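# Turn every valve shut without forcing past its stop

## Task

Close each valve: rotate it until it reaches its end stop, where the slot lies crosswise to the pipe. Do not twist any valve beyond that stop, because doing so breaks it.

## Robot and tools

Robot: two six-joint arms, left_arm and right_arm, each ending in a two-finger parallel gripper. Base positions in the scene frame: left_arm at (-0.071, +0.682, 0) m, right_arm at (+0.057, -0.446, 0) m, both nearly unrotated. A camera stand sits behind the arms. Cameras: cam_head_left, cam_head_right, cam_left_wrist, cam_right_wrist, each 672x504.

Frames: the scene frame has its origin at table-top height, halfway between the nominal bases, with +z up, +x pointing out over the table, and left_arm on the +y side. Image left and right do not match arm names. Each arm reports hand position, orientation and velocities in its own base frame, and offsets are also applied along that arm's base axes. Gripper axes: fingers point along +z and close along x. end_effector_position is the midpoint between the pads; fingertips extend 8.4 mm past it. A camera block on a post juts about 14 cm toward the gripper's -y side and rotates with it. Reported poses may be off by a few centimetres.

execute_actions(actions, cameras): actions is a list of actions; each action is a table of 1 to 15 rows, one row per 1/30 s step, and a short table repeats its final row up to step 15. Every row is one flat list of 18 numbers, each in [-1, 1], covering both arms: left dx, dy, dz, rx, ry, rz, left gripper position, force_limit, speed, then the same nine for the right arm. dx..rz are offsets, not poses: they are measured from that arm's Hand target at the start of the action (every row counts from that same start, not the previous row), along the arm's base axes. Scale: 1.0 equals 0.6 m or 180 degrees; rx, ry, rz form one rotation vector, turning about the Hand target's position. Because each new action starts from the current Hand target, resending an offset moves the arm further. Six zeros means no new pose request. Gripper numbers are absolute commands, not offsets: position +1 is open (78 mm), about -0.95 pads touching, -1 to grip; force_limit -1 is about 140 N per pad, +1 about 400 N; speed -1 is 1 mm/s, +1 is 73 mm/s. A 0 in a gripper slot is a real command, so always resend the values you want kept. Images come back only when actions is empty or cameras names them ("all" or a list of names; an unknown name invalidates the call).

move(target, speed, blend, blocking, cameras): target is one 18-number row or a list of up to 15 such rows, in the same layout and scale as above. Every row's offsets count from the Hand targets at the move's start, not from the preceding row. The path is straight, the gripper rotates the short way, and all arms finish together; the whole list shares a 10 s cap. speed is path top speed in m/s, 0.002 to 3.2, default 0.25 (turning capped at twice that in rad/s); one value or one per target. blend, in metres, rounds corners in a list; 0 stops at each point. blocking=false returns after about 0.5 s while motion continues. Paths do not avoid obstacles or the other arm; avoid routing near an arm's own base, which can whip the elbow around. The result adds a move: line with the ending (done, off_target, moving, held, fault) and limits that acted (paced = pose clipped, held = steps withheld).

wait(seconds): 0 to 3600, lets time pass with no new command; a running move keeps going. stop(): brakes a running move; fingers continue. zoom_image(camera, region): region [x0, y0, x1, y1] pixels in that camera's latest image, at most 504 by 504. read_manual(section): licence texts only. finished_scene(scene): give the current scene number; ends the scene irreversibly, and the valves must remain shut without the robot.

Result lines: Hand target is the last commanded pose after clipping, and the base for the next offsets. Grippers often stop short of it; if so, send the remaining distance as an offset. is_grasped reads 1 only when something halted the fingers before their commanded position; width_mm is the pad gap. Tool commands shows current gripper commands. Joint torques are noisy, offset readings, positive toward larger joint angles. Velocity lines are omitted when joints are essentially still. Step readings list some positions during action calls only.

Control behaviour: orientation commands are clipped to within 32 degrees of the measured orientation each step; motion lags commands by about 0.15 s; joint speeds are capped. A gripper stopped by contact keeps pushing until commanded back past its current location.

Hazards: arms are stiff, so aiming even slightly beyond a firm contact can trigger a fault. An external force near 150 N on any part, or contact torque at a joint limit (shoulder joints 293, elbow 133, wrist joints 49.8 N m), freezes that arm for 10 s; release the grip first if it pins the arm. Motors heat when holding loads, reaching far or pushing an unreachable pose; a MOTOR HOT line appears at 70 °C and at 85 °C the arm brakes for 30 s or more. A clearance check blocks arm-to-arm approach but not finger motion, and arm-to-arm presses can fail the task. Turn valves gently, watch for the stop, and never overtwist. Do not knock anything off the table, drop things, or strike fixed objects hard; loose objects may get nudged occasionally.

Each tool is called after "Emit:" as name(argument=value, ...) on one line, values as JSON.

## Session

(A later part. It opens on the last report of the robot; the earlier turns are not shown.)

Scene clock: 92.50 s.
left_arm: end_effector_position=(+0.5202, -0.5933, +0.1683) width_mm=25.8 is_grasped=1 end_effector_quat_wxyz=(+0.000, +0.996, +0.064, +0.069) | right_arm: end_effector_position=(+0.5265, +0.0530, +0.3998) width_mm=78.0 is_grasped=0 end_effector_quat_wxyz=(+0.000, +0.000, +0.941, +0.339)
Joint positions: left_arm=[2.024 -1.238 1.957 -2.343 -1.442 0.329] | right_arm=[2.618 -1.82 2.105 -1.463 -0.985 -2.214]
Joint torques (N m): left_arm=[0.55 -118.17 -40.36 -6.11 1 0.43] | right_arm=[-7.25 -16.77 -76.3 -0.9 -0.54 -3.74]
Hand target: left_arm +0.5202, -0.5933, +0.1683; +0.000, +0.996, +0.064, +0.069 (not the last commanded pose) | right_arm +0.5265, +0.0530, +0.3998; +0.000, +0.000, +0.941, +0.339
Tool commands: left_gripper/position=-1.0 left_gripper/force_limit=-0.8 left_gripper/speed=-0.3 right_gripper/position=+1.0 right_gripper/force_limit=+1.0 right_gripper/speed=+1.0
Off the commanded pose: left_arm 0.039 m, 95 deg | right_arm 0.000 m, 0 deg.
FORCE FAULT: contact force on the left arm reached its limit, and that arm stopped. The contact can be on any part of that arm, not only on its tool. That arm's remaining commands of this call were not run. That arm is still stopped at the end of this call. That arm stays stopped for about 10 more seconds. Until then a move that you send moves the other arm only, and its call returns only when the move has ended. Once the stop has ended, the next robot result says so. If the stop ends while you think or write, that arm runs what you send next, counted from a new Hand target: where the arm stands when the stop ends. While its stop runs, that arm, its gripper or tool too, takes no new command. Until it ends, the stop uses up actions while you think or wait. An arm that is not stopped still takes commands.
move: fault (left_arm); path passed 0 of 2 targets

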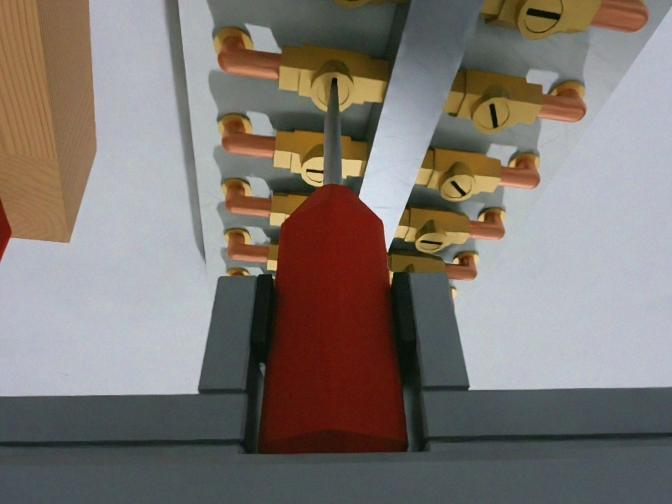

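Emit:
wait(seconds=10.5, cameras=["cam_left_wrist"])

Emit:
zoom_image(camera="cam_left_wrist", region=[280, 50, 400, 200])

Scene clock: 102.73 s.
left_arm: end_effector_position=(+0.5202, -0.5933, +0.1683) width_mm=25.8 is_grasped=1 end_effector_quat_wxyz=(+0.000, +0.996, +0.064, +0.069) | right_arm: end_effector_position=(+0.5265, +0.0530, +0.3998) width_mm=78.0 is_grasped=0 end_effector_quat_wxyz=(+0.000, +0.000, +0.941, +0.339)
Joint positions: left_arm=[2.024 -1.238 1.957 -2.343 -1.442 0.329] | right_arm=[2.618 -1.82 2.105 -1.463 -0.985 -2.214]
Joint torques (N m): left_arm=[-0.07 -118.09 -40.64 -6.34 0.75 0.35] | right_arm=[-6.52 -16.19 -75.89 -1.05 -0.41 -3.2]
Hand target: left_arm +0.5202, -0.5933, +0.1683; +0.000, +0.996, +0.064, +0.069 (not the last commanded pose) | right_arm +0.5265, +0.0530, +0.3998; +0.000, +0.000, +0.941, +0.339
Tool commands: left_gripper/position=-1.0 left_gripper/force_limit=-0.8 left_gripper/speed=-0.3 right_gripper/position=+1.0 right_gripper/force_limit=+1.0 right_gripper/speed=+1.0
Off the commanded pose: left_arm 0.039 m, 95 deg | right_arm 0.000 m, 0 deg.
FORCE FAULT, CONTINUED: the left arm's stop, for the force fault that an earlier result reported, is over. The rest of the stop counts as 19 of the actions that you can send in this scene. That arm's target is now where it stood when the stop ended, not its last command. That arm accepts commands again.
wait: 10.00 of 10.5 s (the remaining seconds did not pass); at rest from the start

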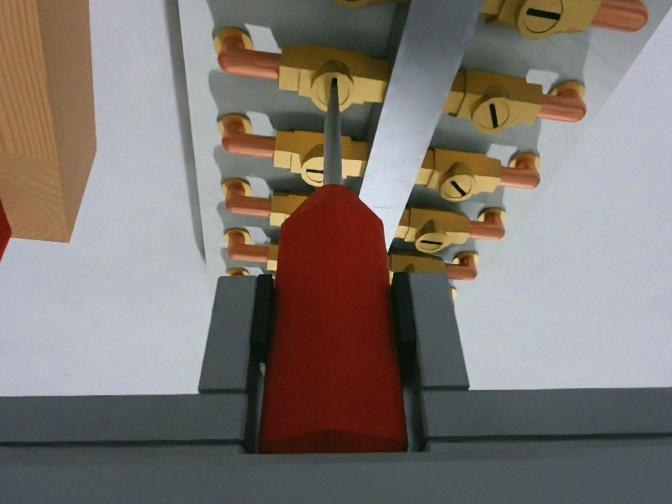

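Scaled by 3.360.

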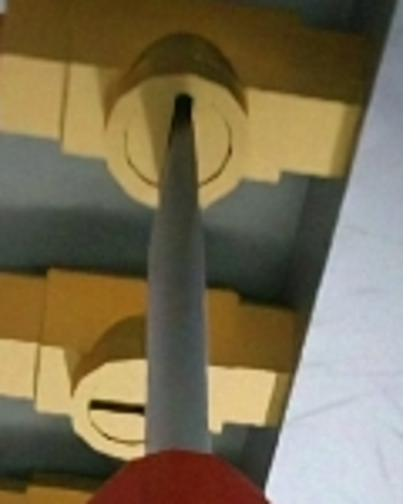

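Emit:
move(target=[-0.001,0.0015,0,-0.0057,-0.0018,0.0199,-1,-0.8,-0.3,0,0,0,0,0,0,1,1,1], speed=0.05)

Emit:
move(target=[-0.0024,0,0.0165,0,0,0,-1,-0.8,-0.3,0,0,0,0,0,0,1,1,1], speed=0.05, cameras=["cam_left_wrist"])

Emit:
zoom_image(camera="cam_left_wrist", region=[270, 20, 400, 200])

Scene clock: 104.37 s.
left_arm: end_effector_position=(+0.5197, -0.5924, +0.1683) width_mm=25.8 is_grasped=1 end_effector_quat_wxyz=(+0.007, +0.993, +0.095, +0.072) | right_arm: end_effector_position=(+0.5265, +0.0530, +0.3998) width_mm=78.0 is_grasped=0 end_effector_quat_wxyz=(+0.000, +0.000, +0.941, +0.339)
Joint positions: left_arm=[2.023 -1.241 1.964 -2.358 -1.442 0.266] | right_arm=[2.618 -1.82 2.105 -1.463 -0.985 -2.214]
Joint torques (N m): left_arm=[-17.14 -131.16 -31.49 -6.63 3.56 -1.66] | right_arm=[-6.31 -17.67 -75.09 -1.17 -0.26 -3.53]
Hand target: left_arm +0.5196, -0.5924, +0.1683; +0.007, +0.993, +0.095, +0.072 | right_arm +0.5265, +0.0530, +0.3998; +0.000, +0.000, +0.941, +0.339
Off the commanded pose: left_arm 0.000 m, 0 deg | right_arm 0.000 m, 0 deg.
move: done

Scene clock: 104.97 s.
left_arm: end_effector_position=(+0.5182, -0.5924, +0.1780) width_mm=25.8 is_grasped=1 end_effector_quat_wxyz=(+0.007, +0.993, +0.095, +0.072) | right_arm: end_effector_position=(+0.5265, +0.0530, +0.3998) width_mm=78.0 is_grasped=0 end_effector_quat_wxyz=(+0.000, +0.000, +0.941, +0.339)
Joint positions: left_arm=[2.022 -1.253 1.96 -2.341 -1.441 0.263] | right_arm=[2.618 -1.82 2.105 -1.463 -0.985 -2.214]
Joint torques (N m): left_arm=[-14.77 -133.55 -44.9 -3.7 4.01 -1.88] | right_arm=[-6.38 -15.81 -75.66 -1.14 -0.41 -3.52]
Hand target: left_arm +0.5182, -0.5924, +0.1782; +0.007, +0.993, +0.095, +0.072 | right_arm +0.5265, +0.0530, +0.3998; +0.000, +0.000, +0.941, +0.339
Off the commanded pose: left_arm 0.000 m, 0 deg | right_arm 0.000 m, 0 deg.
move: done

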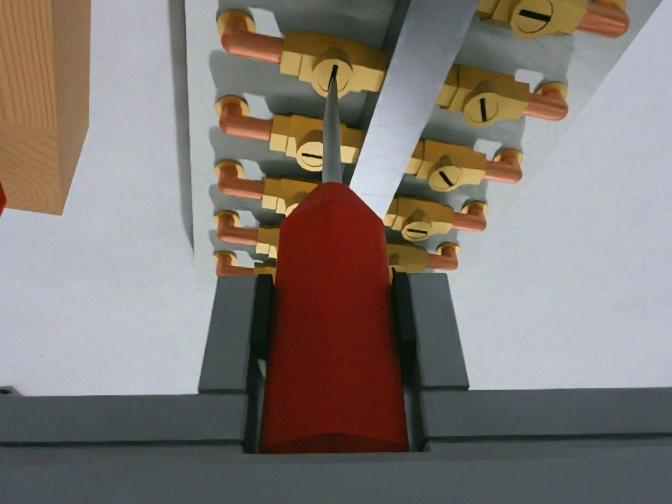

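Scaled by 2.800.

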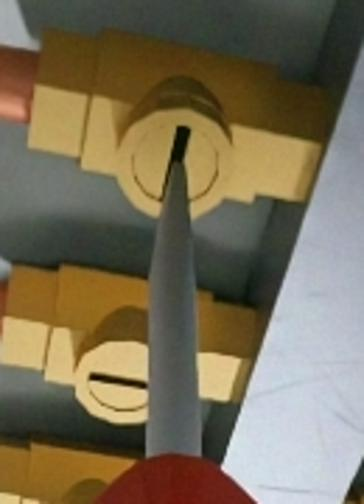

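Emit:
move(target=[0.0022,-0.0657,0.0005,-0.0721,0,0.5004,-1,-0.8,-0.3,0,0,0,0,0,0,1,1,1], speed=0.5, cameras=["cam_left_wrist"])

Emit:
zoom_image(camera="cam_left_wrist", region=[300, 50, 360, 100])

Scene clock: 107.67 s.
left_arm: end_effector_position=(+0.5195, -0.6318, +0.1785) width_mm=25.8 is_grasped=1 end_effector_quat_wxyz=(+0.055, +0.628, +0.775, +0.045) | right_arm: end_effector_position=(+0.5265, +0.0530, +0.3998) width_mm=78.0 is_grasped=0 end_effector_quat_wxyz=(+0.000, +0.000, +0.941, +0.339)
Joint positions: left_arm=[2.001 -1.211 1.895 -2.315 -1.44 -1.345] | right_arm=[2.618 -1.82 2.105 -1.463 -0.985 -2.214]
Joint torques (N m): left_arm=[-15.15 -103.39 -46.45 -4 4.9 -1.54] | right_arm=[-4.49 -15.71 -75.56 -1.02 -0.32 -3.17]
Hand target: left_arm +0.5195, -0.6318, +0.1785; +0.055, +0.628, +0.775, +0.045 | right_arm +0.5265, +0.0530, +0.3998; +0.000, +0.000, +0.941, +0.339
Off the commanded pose: left_arm 0.000 m, 0 deg | right_arm 0.000 m, 0 deg.
move: done

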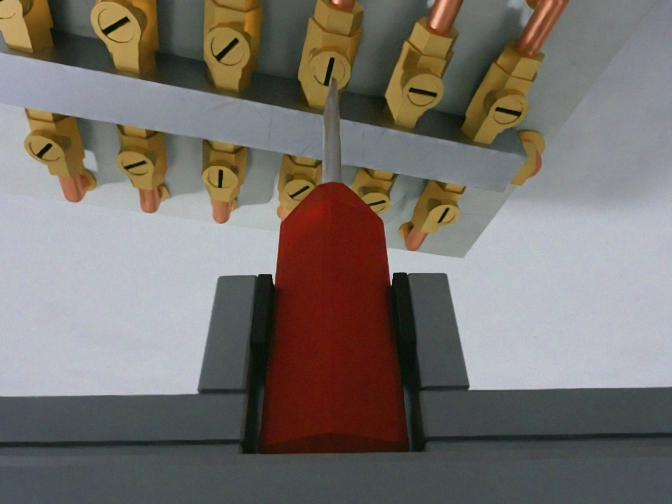

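Scaled by 8.400.

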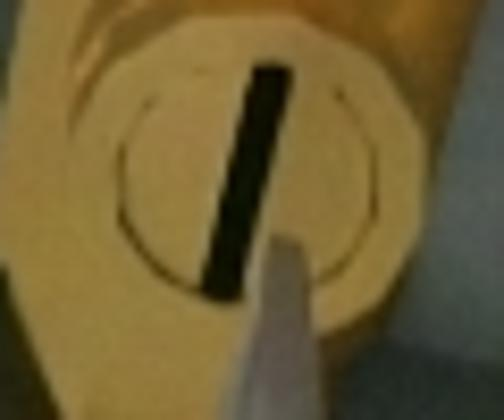

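Emit:
move(target=[[-0.0017,-0.0016,0,0,0,0,-1,-0.8,-0.3,0,0,0,0,0,0,1,1,1],[-0.0001,-0.0016,-0.0117,0,0,0,-1,-0.8,-0.3,0,0,0,0,0,0,1,1,1]], speed=0.04, cameras=["cam_left_wrist"])

Emit:
zoom_image(camera="cam_left_wrist", region=[300, 50, 360, 100])

Scene clock: 108.97 s.
left_arm: end_effector_position=(+0.5194, -0.6327, +0.1717) width_mm=25.8 is_grasped=1 end_effector_quat_wxyz=(+0.055, +0.628, +0.775, +0.045) | right_arm: end_effector_position=(+0.5265, +0.0530, +0.3998) width_mm=78.0 is_grasped=0 end_effector_quat_wxyz=(+0.000, +0.000, +0.941, +0.339)
Joint positions: left_arm=[2.001 -1.202 1.898 -2.326 -1.44 -1.346] | right_arm=[2.618 -1.82 2.105 -1.463 -0.985 -2.214]
Joint torques (N m): left_arm=[13.41 -106.83 -35.45 -9.11 2.41 2.57] | right_arm=[-5.46 -17.01 -75.51 -0.92 -0.45 -3.6]
Hand target: left_arm +0.5195, -0.6327, +0.1715; +0.055, +0.628, +0.775, +0.045 | right_arm +0.5265, +0.0530, +0.3998; +0.000, +0.000, +0.941, +0.339
Off the commanded pose: left_arm 0.000 m, 0 deg | right_arm 0.000 m, 0 deg.
move: done

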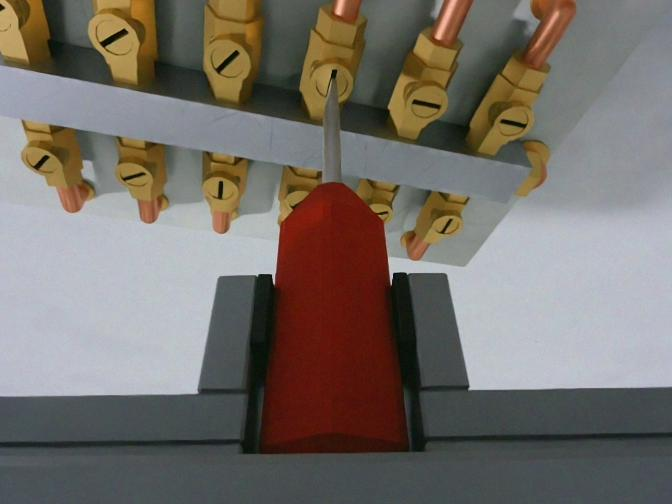

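Scaled by 8.400.

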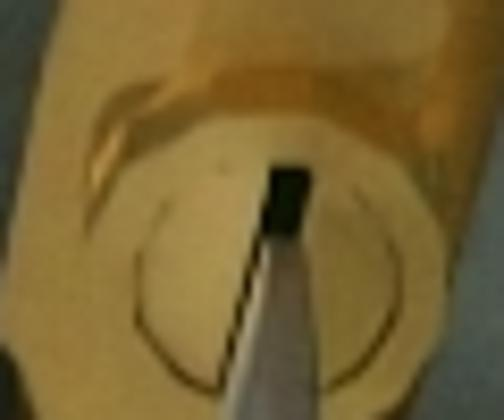

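Emit:
move(target=[0.0007,-0.0003,-0.0052,0,0,0,-1,-0.8,-0.3,0,0,0,0,0,0,1,1,1], speed=0.03, cameras=["cam_left_wrist"])

Emit:
zoom_image(camera="cam_left_wrist", region=[300, 50, 360, 100])

Scene clock: 109.63 s.
left_arm: end_effector_position=(+0.5199, -0.6329, +0.1684) width_mm=25.8 is_grasped=1 end_effector_quat_wxyz=(+0.055, +0.628, +0.775, +0.045) | right_arm: end_effector_position=(+0.5265, +0.0530, +0.3998) width_mm=78.0 is_grasped=0 end_effector_quat_wxyz=(+0.000, +0.000, +0.941, +0.339)
Joint positions: left_arm=[2.001 -1.198 1.899 -2.331 -1.44 -1.346] | right_arm=[2.618 -1.82 2.105 -1.463 -0.985 -2.214]
Joint torques (N m): left_arm=[14.93 -106.02 -36.3 -8.82 -3.35 2.31] | right_arm=[-6.21 -15.61 -75.51 -1.22 -0.77 -3.35]
Hand target: left_arm +0.5199, -0.6329, +0.1683; +0.055, +0.628, +0.775, +0.045 | right_arm +0.5265, +0.0530, +0.3998; +0.000, +0.000, +0.941, +0.339
Off the commanded pose: left_arm 0.000 m, 0 deg | right_arm 0.000 m, 0 deg.
move: done

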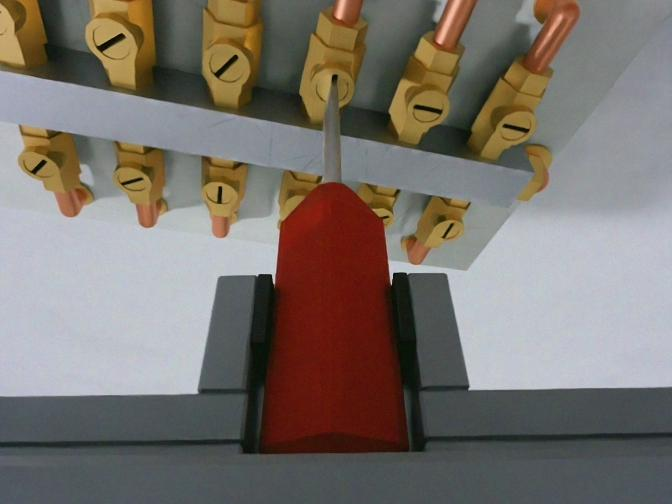

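Scaled by 8.400.

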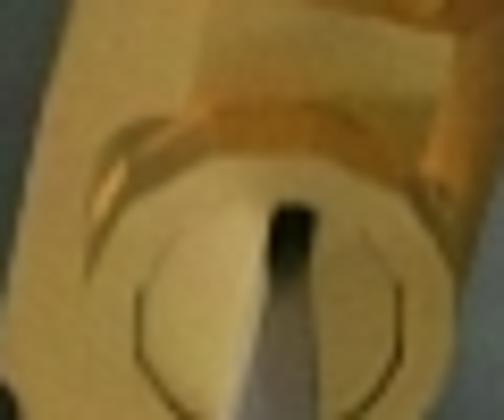

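Emit:
move(target=[[-0.0012,-0.0005,-0.0001,0.0372,0,-0.2584,-1,-0.8,-0.3,0,0,0,0,0,0,1,1,1],[-0.0022,0,-0.0003,0.0697,0,-0.4839,-1,-0.8,-0.3,0,0,0,0,0,0,1,1,1],[-0.0023,0,-0.0003,0.0745,0,-0.5169,-1,-0.8,-0.3,0,0,0,0,0,0,1,1,1]], speed=[0.3,0.3,0.06], blend=[0.01,0.005,0], cameras=["cam_left_wrist"])

Emit:
zoom_image(camera="cam_left_wrist", region=[300, 50, 360, 100])

Scene clock: 113.87 s.
left_arm: end_effector_position=(+0.5185, -0.6329, +0.1682) width_mm=25.8 is_grasped=1 end_effector_quat_wxyz=(+0.005, +0.995, +0.070, +0.072) | right_arm: end_effector_position=(+0.5265, +0.0530, +0.3998) width_mm=78.0 is_grasped=0 end_effector_quat_wxyz=(+0.000, +0.000, +0.941, +0.339)
Joint positions: left_arm=[1.999 -1.199 1.902 -2.334 -1.44 0.293] | right_arm=[2.618 -1.82 2.105 -1.463 -0.985 -2.214]
Joint torques (N m): left_arm=[8.13 -142.42 -35.03 -7.62 -4.23 3.2] | right_arm=[-5.62 -16.77 -75.01 -0.91 -0.44 -3.43]
Hand target: left_arm +0.5185, -0.6329, +0.1682; +0.005, +0.995, +0.069, +0.072 | right_arm +0.5265, +0.0530, +0.3998; +0.000, +0.000, +0.941, +0.339
Off the commanded pose: left_arm 0.000 m, 0 deg | right_arm 0.000 m, 0 deg.
move: done

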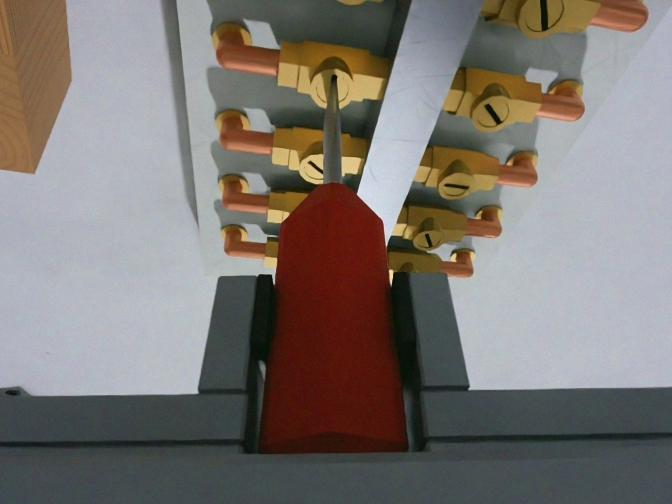

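Scaled by 8.400.

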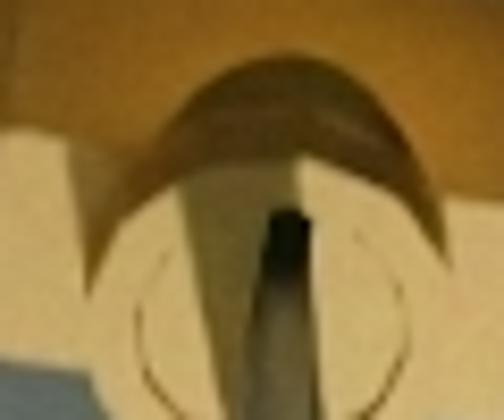

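Emit:
move(target=[0,0,0,0.0008,0,-0.0055,-1,-0.8,-0.3,0,0,0,0,0,0,1,1,1], speed=0.05)

Scene clock: 114.53 s.
left_arm: end_effector_position=(+0.5185, -0.6329, +0.1682) width_mm=25.8 is_grasped=1 end_effector_quat_wxyz=(+0.004, +0.996, +0.061, +0.072) | right_arm: end_effector_position=(+0.5265, +0.0530, +0.3998) width_mm=78.0 is_grasped=0 end_effector_quat_wxyz=(+0.000, +0.000, +0.941, +0.339)
Joint positions: left_arm=[1.999 -1.199 1.902 -2.334 -1.44 0.31] | right_arm=[2.618 -1.82 2.105 -1.463 -0.985 -2.214]
Joint torques (N m): left_arm=[8.43 -141.99 -34.53 -6.74 -3.71 4.45] | right_arm=[-5.11 -16.72 -75.37 -1.2 -0.51 -3.23]
Hand target: left_arm +0.5185, -0.6329, +0.1682; +0.004, +0.996, +0.061, +0.072 | right_arm +0.5265, +0.0530, +0.3998; +0.000, +0.000, +0.941, +0.339
Off the commanded pose: left_arm 0.000 m, 0 deg | right_arm 0.000 m, 0 deg.
move: done

Emit:
move(target=[[0,0,0,-0.0036,0,0.0247,-1,-0.8,-0.3,0,0,0,0,0,0,1,1,1],[-0.0024,0,0.0165,-0.0036,0,0.0247,-1,-0.8,-0.3,0,0,0,0,0,0,1,1,1],[-0.0042,-0.0663,0.0165,-0.0428,0,0.2969,-1,-0.8,-0.3,0,0,0,0,0,0,1,1,1]], speed=[0.1,0.1,0.4], cameras=["cam_left_wrist"])

Emit:
zoom_image(camera="cam_left_wrist", region=[300, 50, 360, 100])

Scene clock: 117.83 s.
left_arm: end_effector_position=(+0.5160, -0.6727, +0.1781) width_mm=25.8 is_grasped=1 end_effector_quat_wxyz=(+0.036, +0.860, +0.506, +0.062) | right_arm: end_effector_position=(+0.5265, +0.0530, +0.3998) width_mm=78.0 is_grasped=0 end_effector_quat_wxyz=(+0.000, +0.000, +0.941, +0.339)
Joint positions: left_arm=[1.976 -1.169 1.832 -2.291 -1.439 -0.655] | right_arm=[2.618 -1.82 2.105 -1.463 -0.985 -2.214]
Joint torques (N m): left_arm=[-15.49 -109.69 -47.36 -3.95 5.12 -1.67] | right_arm=[-7.64 -17.11 -75.21 -1.05 -0.48 -2.98]
Hand target: left_arm +0.5160, -0.6727, +0.1781; +0.036, +0.860, +0.506, +0.062 | right_arm +0.5265, +0.0530, +0.3998; +0.000, +0.000, +0.941, +0.339
Off the commanded pose: left_arm 0.000 m, 0 deg | right_arm 0.000 m, 0 deg.
move: done

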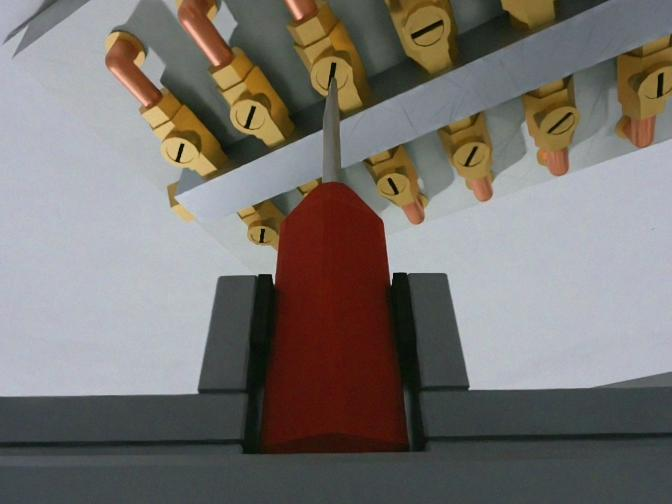

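Scaled by 8.400.

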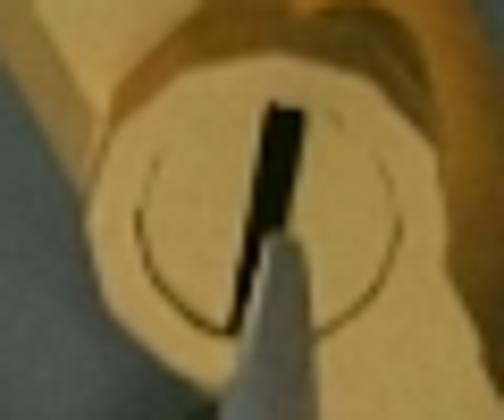

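Emit:
move(target=[[0.0005,-0.0008,0,0,0,0,-1,-0.8,-0.3,0,0,0,0,0,0,1,1,1],[0.0028,-0.0008,-0.0165,0,0,0,-1,-0.8,-0.3,0,0,0,0,0,0,1,1,1]], speed=0.04, cameras=["cam_left_wrist"])

Emit:
zoom_image(camera="cam_left_wrist", region=[300, 50, 360, 100])

Scene clock: 118.77 s.
left_arm: end_effector_position=(+0.5177, -0.6734, +0.1690) width_mm=25.8 is_grasped=1 end_effector_quat_wxyz=(+0.037, +0.859, +0.506, +0.062) | right_arm: end_effector_position=(+0.5265, +0.0530, +0.3998) width_mm=78.0 is_grasped=0 end_effector_quat_wxyz=(+0.000, +0.000, +0.941, +0.339)
Joint positions: left_arm=[1.978 -1.157 1.835 -2.306 -1.439 -0.653] | right_arm=[2.618 -1.82 2.105 -1.463 -0.985 -2.214]
Joint torques (N m): left_arm=[18.15 -36.28 -10.88 -2.21 -1.22 2.48] | right_arm=[-5.72 -16 -74.31 -1.19 -0.47 -3.35]
Hand target: left_arm +0.5177, -0.6732, +0.1682; +0.036, +0.860, +0.506, +0.062 | right_arm +0.5265, +0.0530, +0.3998; +0.000, +0.000, +0.941, +0.339
Off the commanded pose: left_arm 0.001 m, 0 deg | right_arm 0.000 m, 0 deg.
move: done

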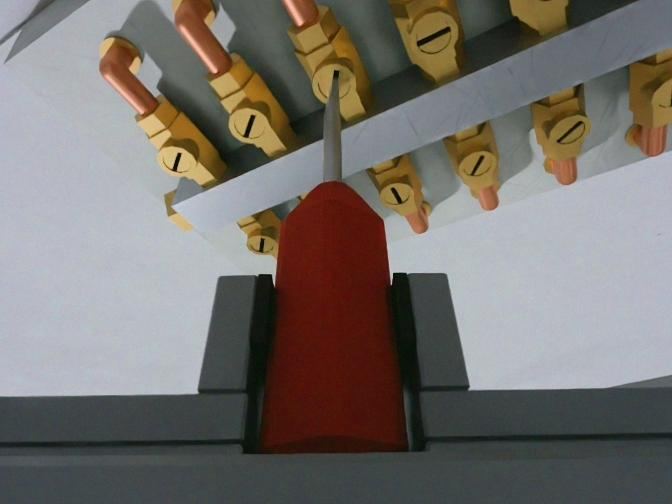

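Scaled by 8.400.

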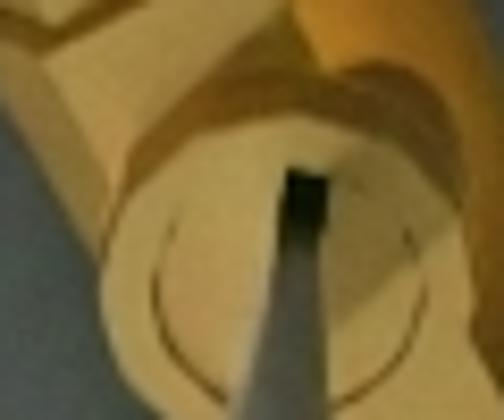

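Emit:
move(target=[-0.0005,0,0.0033,0,0,0,-1,-0.8,-0.3,0,0,0,0,0,0,1,1,1], speed=0.04, cameras=["cam_left_wrist"])

Emit:
zoom_image(camera="cam_left_wrist", region=[300, 50, 360, 100])

Scene clock: 119.50 s.
left_arm: end_effector_position=(+0.5173, -0.6730, +0.1697) width_mm=25.8 is_grasped=1 end_effector_quat_wxyz=(+0.036, +0.860, +0.506, +0.062) | right_arm: end_effector_position=(+0.5265, +0.0530, +0.3998) width_mm=78.0 is_grasped=0 end_effector_quat_wxyz=(+0.000, +0.000, +0.941, +0.339)
Joint positions: left_arm=[1.977 -1.159 1.835 -2.303 -1.439 -0.654] | right_arm=[2.618 -1.82 2.105 -1.463 -0.985 -2.214]
Joint torques (N m): left_arm=[-11.35 -135.24 -37.21 -1.6 -1.9 -1.81] | right_arm=[-6.08 -16.65 -74.45 -1.04 -0.3 -2.95]
Hand target: left_arm +0.5174, -0.6732, +0.1701; +0.036, +0.860, +0.506, +0.062 | right_arm +0.5265, +0.0530, +0.3998; +0.000, +0.000, +0.941, +0.339
Off the commanded pose: left_arm 0.000 m, 0 deg | right_arm 0.000 m, 0 deg.
move: done

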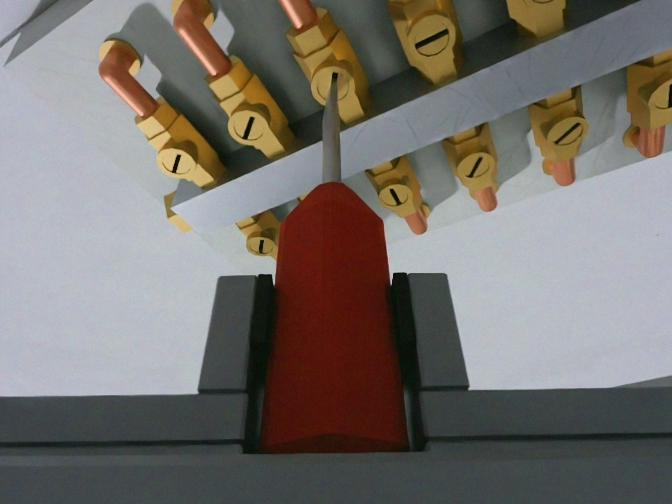

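Scaled by 8.400.

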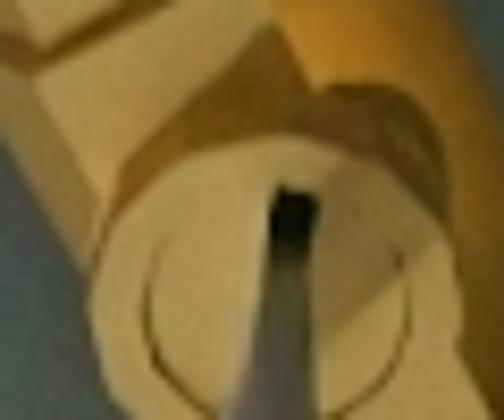

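Emit:
move(target=[[-0.0008,0.0002,-0.0001,0.0246,0,-0.1705,-1,-0.8,-0.3,0,0,0,0,0,0,1,1,1],[-0.0013,0.0004,-0.0002,0.038,0,-0.264,-1,-0.8,-0.3,0,0,0,0,0,0,1,1,1],[-0.0013,0.0005,-0.0002,0.0428,0,-0.2969,-1,-0.8,-0.3,0,0,0,0,0,0,1,1,1]], speed=[0.3,0.3,0.06], blend=[0.01,0.005,0], cameras=["cam_left_wrist"])

Emit:
zoom_image(camera="cam_left_wrist", region=[300, 50, 360, 100])

Scene clock: 122.60 s.
left_arm: end_effector_position=(+0.5166, -0.6729, +0.1700) width_mm=25.8 is_grasped=1 end_effector_quat_wxyz=(+0.004, +0.996, +0.061, +0.072) | right_arm: end_effector_position=(+0.5265, +0.0530, +0.3998) width_mm=78.0 is_grasped=0 end_effector_quat_wxyz=(+0.000, +0.000, +0.941, +0.339)
Joint positions: left_arm=[1.977 -1.16 1.837 -2.305 -1.439 0.288] | right_arm=[2.618 -1.82 2.105 -1.463 -0.985 -2.214]
Joint torques (N m): left_arm=[15.23 -150.03 -35.94 -8.6 -3.42 2.95] | right_arm=[-4.2 -16.21 -75.04 -1.16 -0.4 -3.02]
Hand target: left_arm +0.5166, -0.6729, +0.1700; +0.004, +0.996, +0.061, +0.072 | right_arm +0.5265, +0.0530, +0.3998; +0.000, +0.000, +0.941, +0.339
Off the commanded pose: left_arm 0.000 m, 0 deg | right_arm 0.000 m, 0 deg.
move: done

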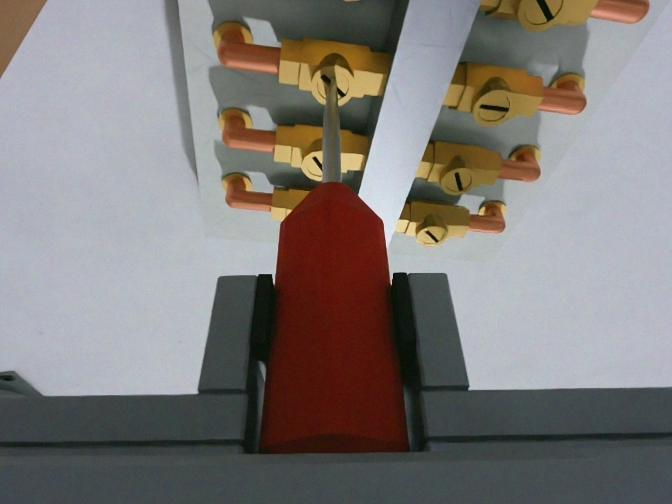

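Scaled by 8.400.

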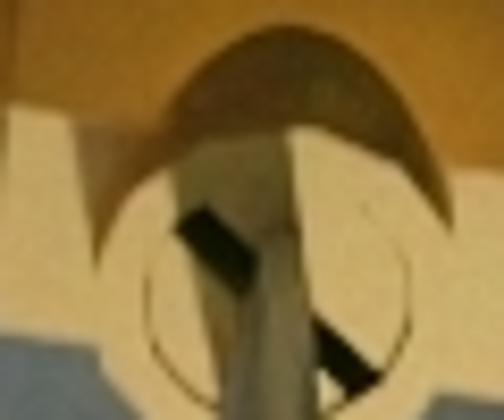

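Emit:
move(target=[[-0.0012,0,0.0083,0,0,0,-1,-0.8,-0.3,0,0,0,0,0,0,1,1,1],[0.0007,-0.0005,0.0052,-0.0428,0,0.2969,-1,-0.8,-0.3,0,0,0,0,0,0,1,1,1]], speed=[0.1,0.4], cameras=["cam_left_wrist"])

Emit:
zoom_image(camera="cam_left_wrist", region=[300, 50, 360, 100])

Scene clock: 125.13 s.
left_arm: end_effector_position=(+0.5170, -0.6732, +0.1731) width_mm=25.8 is_grasped=1 end_effector_quat_wxyz=(+0.036, +0.860, +0.506, +0.062) | right_arm: end_effector_position=(+0.5265, +0.0530, +0.3998) width_mm=78.0 is_grasped=0 end_effector_quat_wxyz=(+0.000, +0.000, +0.941, +0.339)
Joint positions: left_arm=[1.977 -1.162 1.833 -2.298 -1.439 -0.654] | right_arm=[2.618 -1.82 2.105 -1.463 -0.985 -2.214]
Joint torques (N m): left_arm=[-14.76 -111.53 -46.68 -3.96 4.99 -1.97] | right_arm=[-3.52 -14.02 -73.66 -0.84 -0.61 -3.34]
Hand target: left_arm +0.5170, -0.6732, +0.1731; +0.036, +0.860, +0.506, +0.062 | right_arm +0.5265, +0.0530, +0.3998; +0.000, +0.000, +0.941, +0.339
Off the commanded pose: left_arm 0.000 m, 0 deg | right_arm 0.000 m, 0 deg.
move: done

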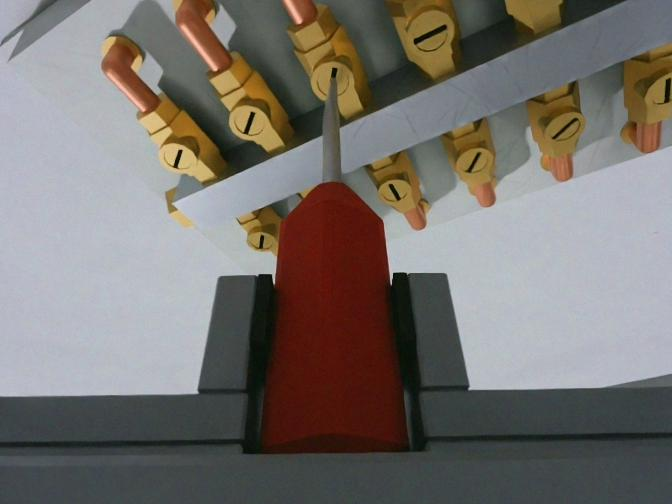

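Scaled by 8.400.

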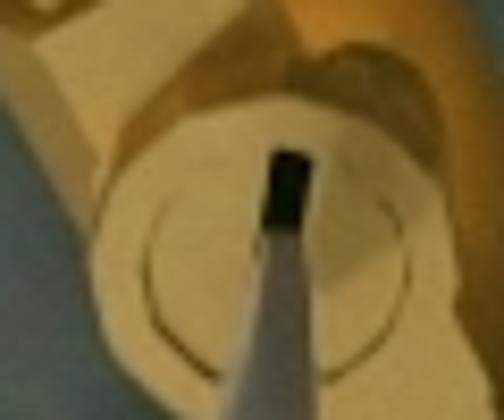

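Emit:
move(target=[[0.0002,0.0005,0,0,0,0,-1,-0.8,-0.3,0,0,0,0,0,0,1,1,1],[0.0009,0.0005,-0.005,0,0,0,-1,-0.8,-0.3,0,0,0,0,0,0,1,1,1]], speed=0.03, cameras=["cam_left_wrist"])

Emit:
zoom_image(camera="cam_left_wrist", region=[300, 50, 360, 100])

Scene clock: 126.37 s.
left_arm: end_effector_position=(+0.5175, -0.6729, +0.1703) width_mm=25.8 is_grasped=1 end_effector_quat_wxyz=(+0.036, +0.860, +0.506, +0.062) | right_arm: end_effector_position=(+0.5265, +0.0530, +0.3998) width_mm=78.0 is_grasped=0 end_effector_quat_wxyz=(+0.000, +0.000, +0.941, +0.339)
Joint positions: left_arm=[1.978 -1.159 1.835 -2.303 -1.439 -0.653] | right_arm=[2.618 -1.82 2.105 -1.463 -0.985 -2.214]
Joint torques (N m): left_arm=[14.34 -110.3 -36.02 -8.26 2.76 2.41] | right_arm=[-4.78 -15.39 -74.15 -1.04 -0.6 -3.18]
Hand target: left_arm +0.5175, -0.6729, +0.1701; +0.036, +0.860, +0.506, +0.062 | right_arm +0.5265, +0.0530, +0.3998; +0.000, +0.000, +0.941, +0.339
Off the commanded pose: left_arm 0.000 m, 0 deg | right_arm 0.000 m, 0 deg.
move: done

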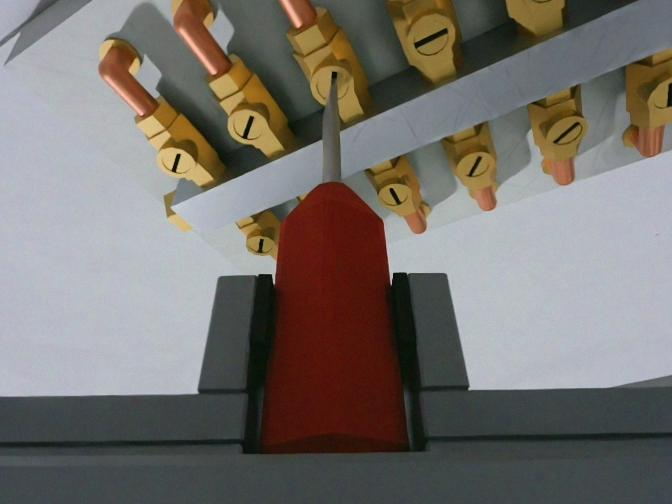

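Scaled by 8.400.

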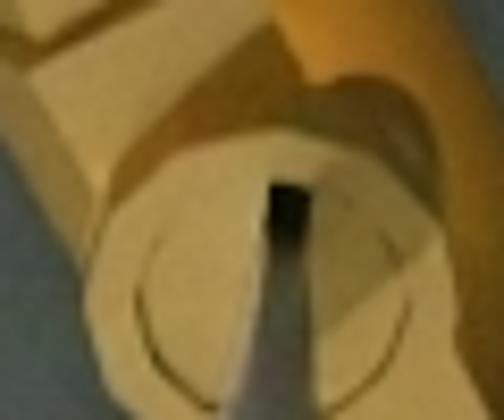

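Emit:
move(target=[0.0003,0,-0.002,0,0,0,-1,-0.8,-0.3,0,0,0,0,0,0,1,1,1], speed=0.02, cameras=["cam_left_wrist"])

Emit:
zoom_image(camera="cam_left_wrist", region=[300, 50, 360, 100])

Scene clock: 127.00 s.
left_arm: end_effector_position=(+0.5178, -0.6730, +0.1692) width_mm=25.8 is_grasped=1 end_effector_quat_wxyz=(+0.036, +0.860, +0.506, +0.062) | right_arm: end_effector_position=(+0.5265, +0.0530, +0.3998) width_mm=78.0 is_grasped=0 end_effector_quat_wxyz=(+0.000, +0.000, +0.941, +0.339)
Joint positions: left_arm=[1.978 -1.158 1.835 -2.305 -1.439 -0.653] | right_arm=[2.618 -1.82 2.105 -1.463 -0.985 -2.214]
Joint torques (N m): left_arm=[18.65 -54.38 -19.2 -3.43 -1.98 2.41] | right_arm=[-4.96 -15.6 -74.44 -1.46 -0.54 -3.26]
Hand target: left_arm +0.5177, -0.6729, +0.1689; +0.036, +0.860, +0.506, +0.062 | right_arm +0.5265, +0.0530, +0.3998; +0.000, +0.000, +0.941, +0.339
Off the commanded pose: left_arm 0.000 m, 0 deg | right_arm 0.000 m, 0 deg.
move: done

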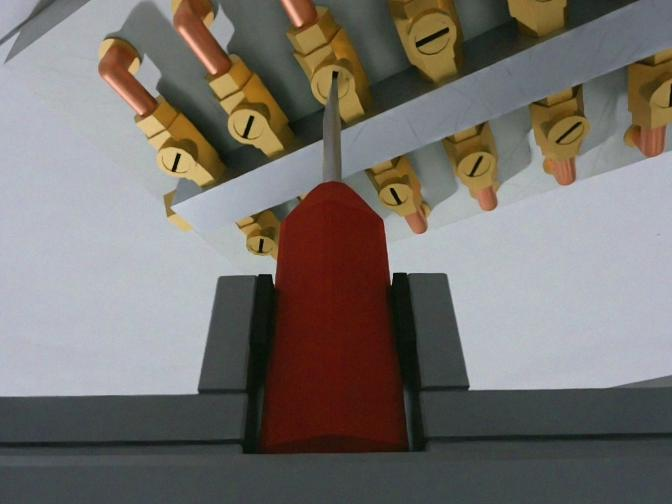

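Scaled by 8.400.

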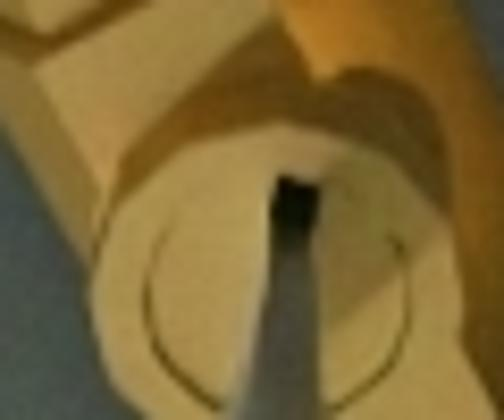

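Emit:
move(target=[[-0.0005,0,0.0033,0,0,0,-1,-0.8,-0.3,0,0,0,0,0,0,1,1,1],[-0.0005,0,0.0033,-0.0026,0,0.0181,-1,-0.8,-0.3,0,0,0,0,0,0,1,1,1]], speed=0.05)

Emit:
move(target=[0.0004,0,-0.0028,0,0,0,-1,-0.8,-0.3,0,0,0,0,0,0,1,1,1], speed=0.02, cameras=["cam_left_wrist"])

Emit:
zoom_image(camera="cam_left_wrist", region=[300, 50, 360, 100])

Scene clock: 128.63 s.
left_arm: end_effector_position=(+0.5174, -0.6729, +0.1709) width_mm=25.8 is_grasped=1 end_effector_quat_wxyz=(+0.038, +0.845, +0.530, +0.061) | right_arm: end_effector_position=(+0.5265, +0.0530, +0.3998) width_mm=78.0 is_grasped=0 end_effector_quat_wxyz=(+0.000, +0.000, +0.941, +0.339)
Joint positions: left_arm=[1.978 -1.16 1.835 -2.302 -1.439 -0.711] | right_arm=[2.618 -1.82 2.105 -1.463 -0.985 -2.214]
Joint torques (N m): left_arm=[-13.61 -148.95 -46.71 -4.07 4.98 -1.29] | right_arm=[-6.52 -16.93 -74.22 -1.03 -0.2 -3.26]
Hand target: left_arm +0.5174, -0.6729, +0.1709; +0.038, +0.845, +0.531, +0.061 | right_arm +0.5265, +0.0530, +0.3998; +0.000, +0.000, +0.941, +0.339
Off the commanded pose: left_arm 0.000 m, 0 deg | right_arm 0.000 m, 0 deg.
move: done

Scene clock: 129.13 s.
left_arm: end_effector_position=(+0.5177, -0.6730, +0.1695) width_mm=25.8 is_grasped=1 end_effector_quat_wxyz=(+0.038, +0.845, +0.531, +0.061) | right_arm: end_effector_position=(+0.5265, +0.0530, +0.3998) width_mm=78.0 is_grasped=0 end_effector_quat_wxyz=(+0.000, +0.000, +0.941, +0.339)
Joint positions: left_arm=[1.978 -1.158 1.835 -2.305 -1.439 -0.711] | right_arm=[2.618 -1.82 2.105 -1.463 -0.985 -2.214]
Joint torques (N m): left_arm=[16.45 -77.94 -26.31 -5.13 4.1 -0.09] | right_arm=[-4.05 -16.63 -74.24 -0.99 -0.56 -3.14]
Hand target: left_arm +0.5177, -0.6729, +0.1692; +0.038, +0.845, +0.531, +0.061 | right_arm +0.5265, +0.0530, +0.3998; +0.000, +0.000, +0.941, +0.339
Off the commanded pose: left_arm 0.000 m, 0 deg | right_arm 0.000 m, 0 deg.
move: done

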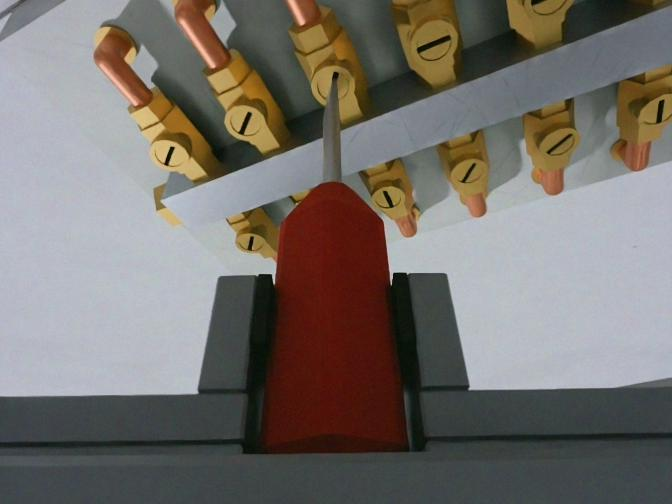

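Scaled by 8.400.

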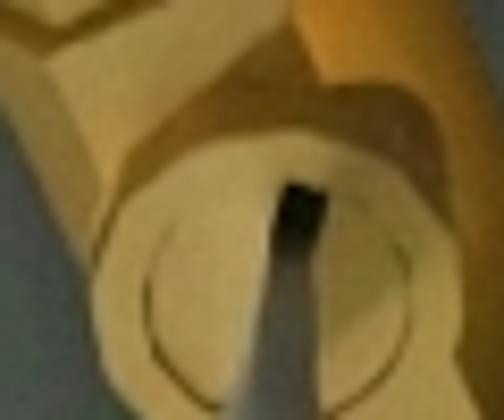

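Emit:
move(target=[-0.0002,-0.0004,0,0,0,0,-1,-0.8,-0.3,0,0,0,0,0,0,1,1,1], speed=0.02, cameras=["cam_left_wrist"])

Emit:
zoom_image(camera="cam_left_wrist", region=[300, 50, 360, 100])

Scene clock: 129.77 s.
left_arm: end_effector_position=(+0.5176, -0.6731, +0.1693) width_mm=25.8 is_grasped=1 end_effector_quat_wxyz=(+0.038, +0.845, +0.531, +0.061) | right_arm: end_effector_position=(+0.5265, +0.0530, +0.3998) width_mm=78.0 is_grasped=0 end_effector_quat_wxyz=(+0.000, +0.000, +0.941, +0.339)
Joint positions: left_arm=[1.978 -1.158 1.835 -2.305 -1.439 -0.711] | right_arm=[2.618 -1.82 2.105 -1.463 -0.985 -2.214]
Joint torques (N m): left_arm=[-12.29 -58.22 -27.52 1.09 3.94 -1.75] | right_arm=[-4.53 -15.27 -74.38 -1.23 -0.38 -3.2]
Hand target: left_arm +0.5175, -0.6731, +0.1692; +0.038, +0.845, +0.531, +0.061 | right_arm +0.5265, +0.0530, +0.3998; +0.000, +0.000, +0.941, +0.339
Off the commanded pose: left_arm 0.000 m, 0 deg | right_arm 0.000 m, 0 deg.
move: done

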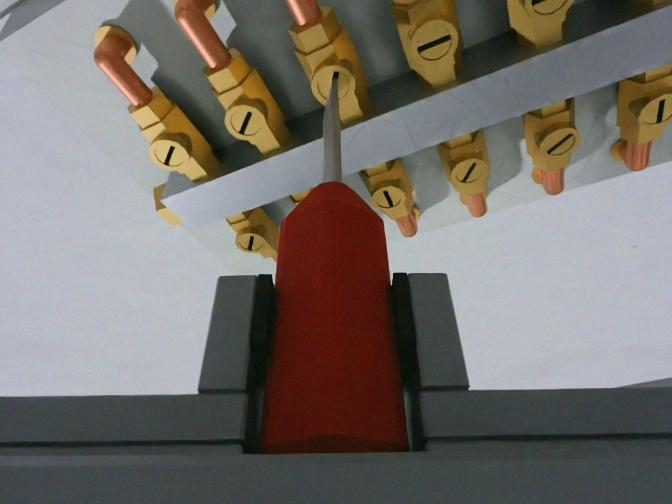

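Scaled by 8.400.

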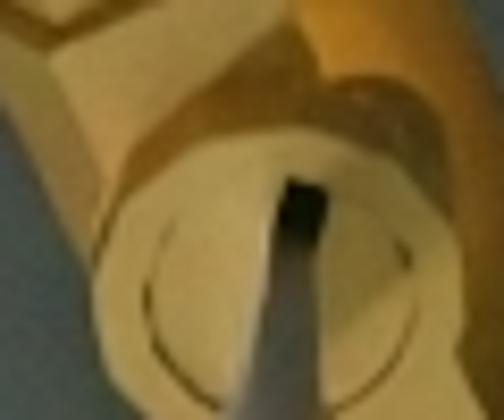

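Emit:
move(target=[-0.0021,0,0.0147,0,0,0,-1,-0.8,-0.3,0,0,0,0,0,0,1,1,1], speed=0.1, cameras=["cam_left_wrist"])

Emit:
zoom_image(camera="cam_left_wrist", region=[300, 50, 360, 100])

Scene clock: 130.37 s.
left_arm: end_effector_position=(+0.5163, -0.6731, +0.1778) width_mm=25.8 is_grasped=1 end_effector_quat_wxyz=(+0.038, +0.845, +0.531, +0.061) | right_arm: end_effector_position=(+0.5265, +0.0530, +0.3998) width_mm=78.0 is_grasped=0 end_effector_quat_wxyz=(+0.000, +0.000, +0.941, +0.339)
Joint positions: left_arm=[1.976 -1.168 1.831 -2.291 -1.439 -0.712] | right_arm=[2.618 -1.82 2.105 -1.463 -0.985 -2.214]
Joint torques (N m): left_arm=[-12.52 -148.41 -48.27 -4.12 5.05 -1.85] | right_arm=[-3.93 -15.97 -74.29 -1.06 -0.6 -2.94]
Hand target: left_arm +0.5163, -0.6731, +0.1781; +0.038, +0.845, +0.531, +0.061 | right_arm +0.5265, +0.0530, +0.3998; +0.000, +0.000, +0.941, +0.339
Off the commanded pose: left_arm 0.000 m, 0 deg | right_arm 0.000 m, 0 deg.
move: done

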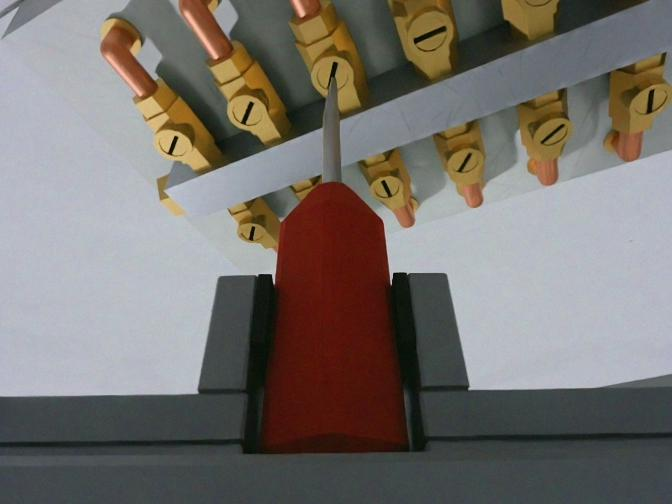

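Scaled by 8.400.

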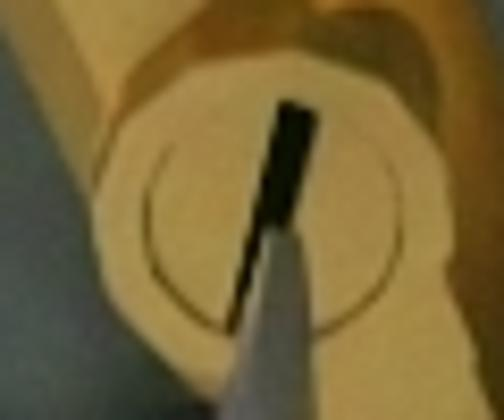

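Emit:
move(target=[[0.001,0.0001,0,0,0,0,-1,-0.8,-0.3,0,0,0,0,0,0,1,1,1],[0.0026,0.0001,-0.011,0,0,0,-1,-0.8,-0.3,0,0,0,0,0,0,1,1,1]], speed=0.05, cameras=["cam_left_wrist"])

Emit:
zoom_image(camera="cam_left_wrist", region=[310, 60, 350, 100])

Scene clock: 131.17 s.
left_arm: end_effector_position=(+0.5178, -0.6731, +0.1717) width_mm=25.8 is_grasped=1 end_effector_quat_wxyz=(+0.038, +0.845, +0.531, +0.061) | right_arm: end_effector_position=(+0.5265, +0.0530, +0.3998) width_mm=78.0 is_grasped=0 end_effector_quat_wxyz=(+0.000, +0.000, +0.941, +0.339)
Joint positions: left_arm=[1.978 -1.16 1.833 -2.301 -1.439 -0.711] | right_arm=[2.618 -1.82 2.105 -1.463 -0.985 -2.214]
Joint torques (N m): left_arm=[13.67 -111.04 -36.97 -8.21 -1.98 2.4] | right_arm=[-4.29 -15.5 -74.7 -1.08 -0.37 -3.08]
Hand target: left_arm +0.5178, -0.6731, +0.1715; +0.038, +0.845, +0.531, +0.061 | right_arm +0.5265, +0.0530, +0.3998; +0.000, +0.000, +0.941, +0.339
Off the commanded pose: left_arm 0.000 m, 0 deg | right_arm 0.000 m, 0 deg.
move: done

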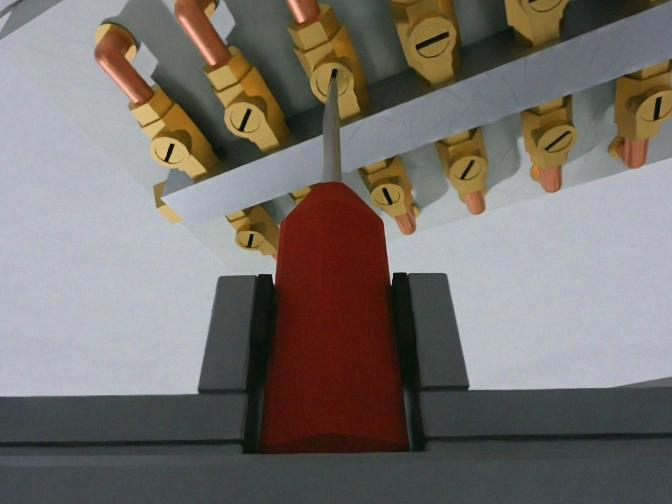

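Scaled by 12.600.

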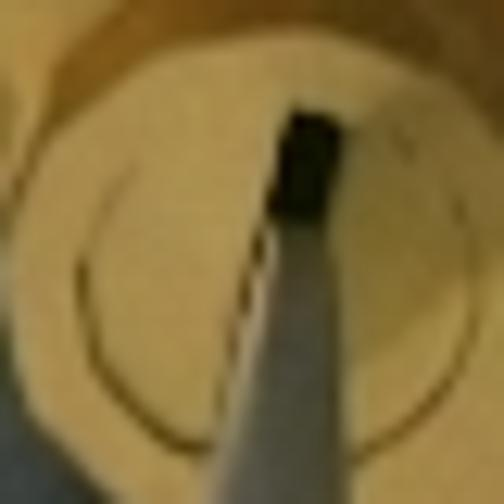

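Emit:
move(target=[0.0005,0,-0.0037,0,0,0,-1,-0.8,-0.3,0,0,0,0,0,0,1,1,1], speed=0.02, cameras=["cam_left_wrist"])

Emit:
zoom_image(camera="cam_left_wrist", region=[310, 60, 350, 100])

Scene clock: 131.80 s.
left_arm: end_effector_position=(+0.5182, -0.6731, +0.1695) width_mm=25.8 is_grasped=1 end_effector_quat_wxyz=(+0.038, +0.845, +0.531, +0.061) | right_arm: end_effector_position=(+0.5265, +0.0530, +0.3998) width_mm=78.0 is_grasped=0 end_effector_quat_wxyz=(+0.000, +0.000, +0.941, +0.339)
Joint positions: left_arm=[1.978 -1.158 1.834 -2.305 -1.439 -0.71] | right_arm=[2.618 -1.82 2.105 -1.463 -0.985 -2.214]
Joint torques (N m): left_arm=[16.74 -78.31 -27.87 -5.93 -3.67 2.54] | right_arm=[-5.33 -16.62 -74.32 -1.13 -0.6 -2.92]
Hand target: left_arm +0.5181, -0.6731, +0.1692; +0.038, +0.845, +0.531, +0.061 | right_arm +0.5265, +0.0530, +0.3998; +0.000, +0.000, +0.941, +0.339
Off the commanded pose: left_arm 0.000 m, 0 deg | right_arm 0.000 m, 0 deg.
move: done

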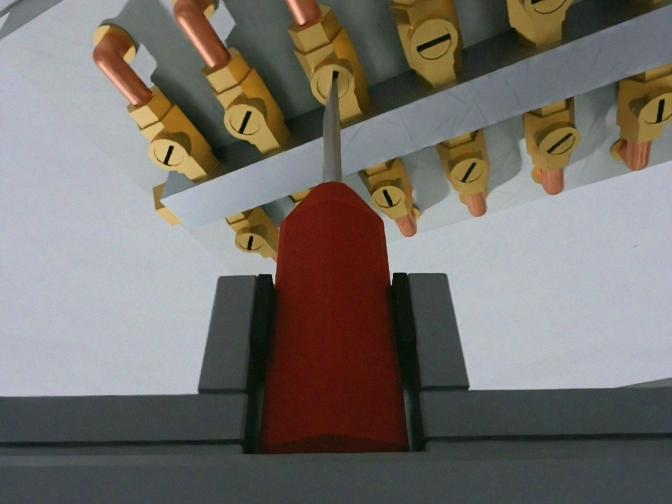

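Scaled by 12.600.

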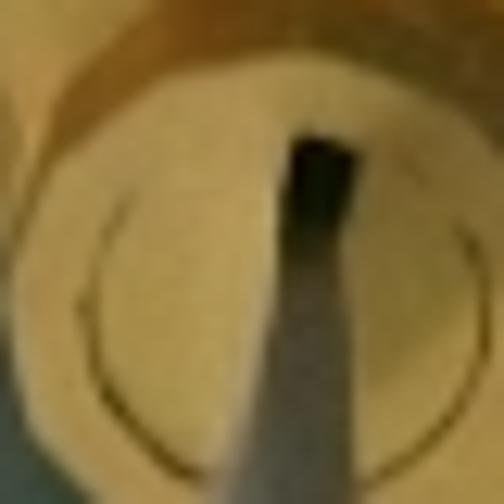

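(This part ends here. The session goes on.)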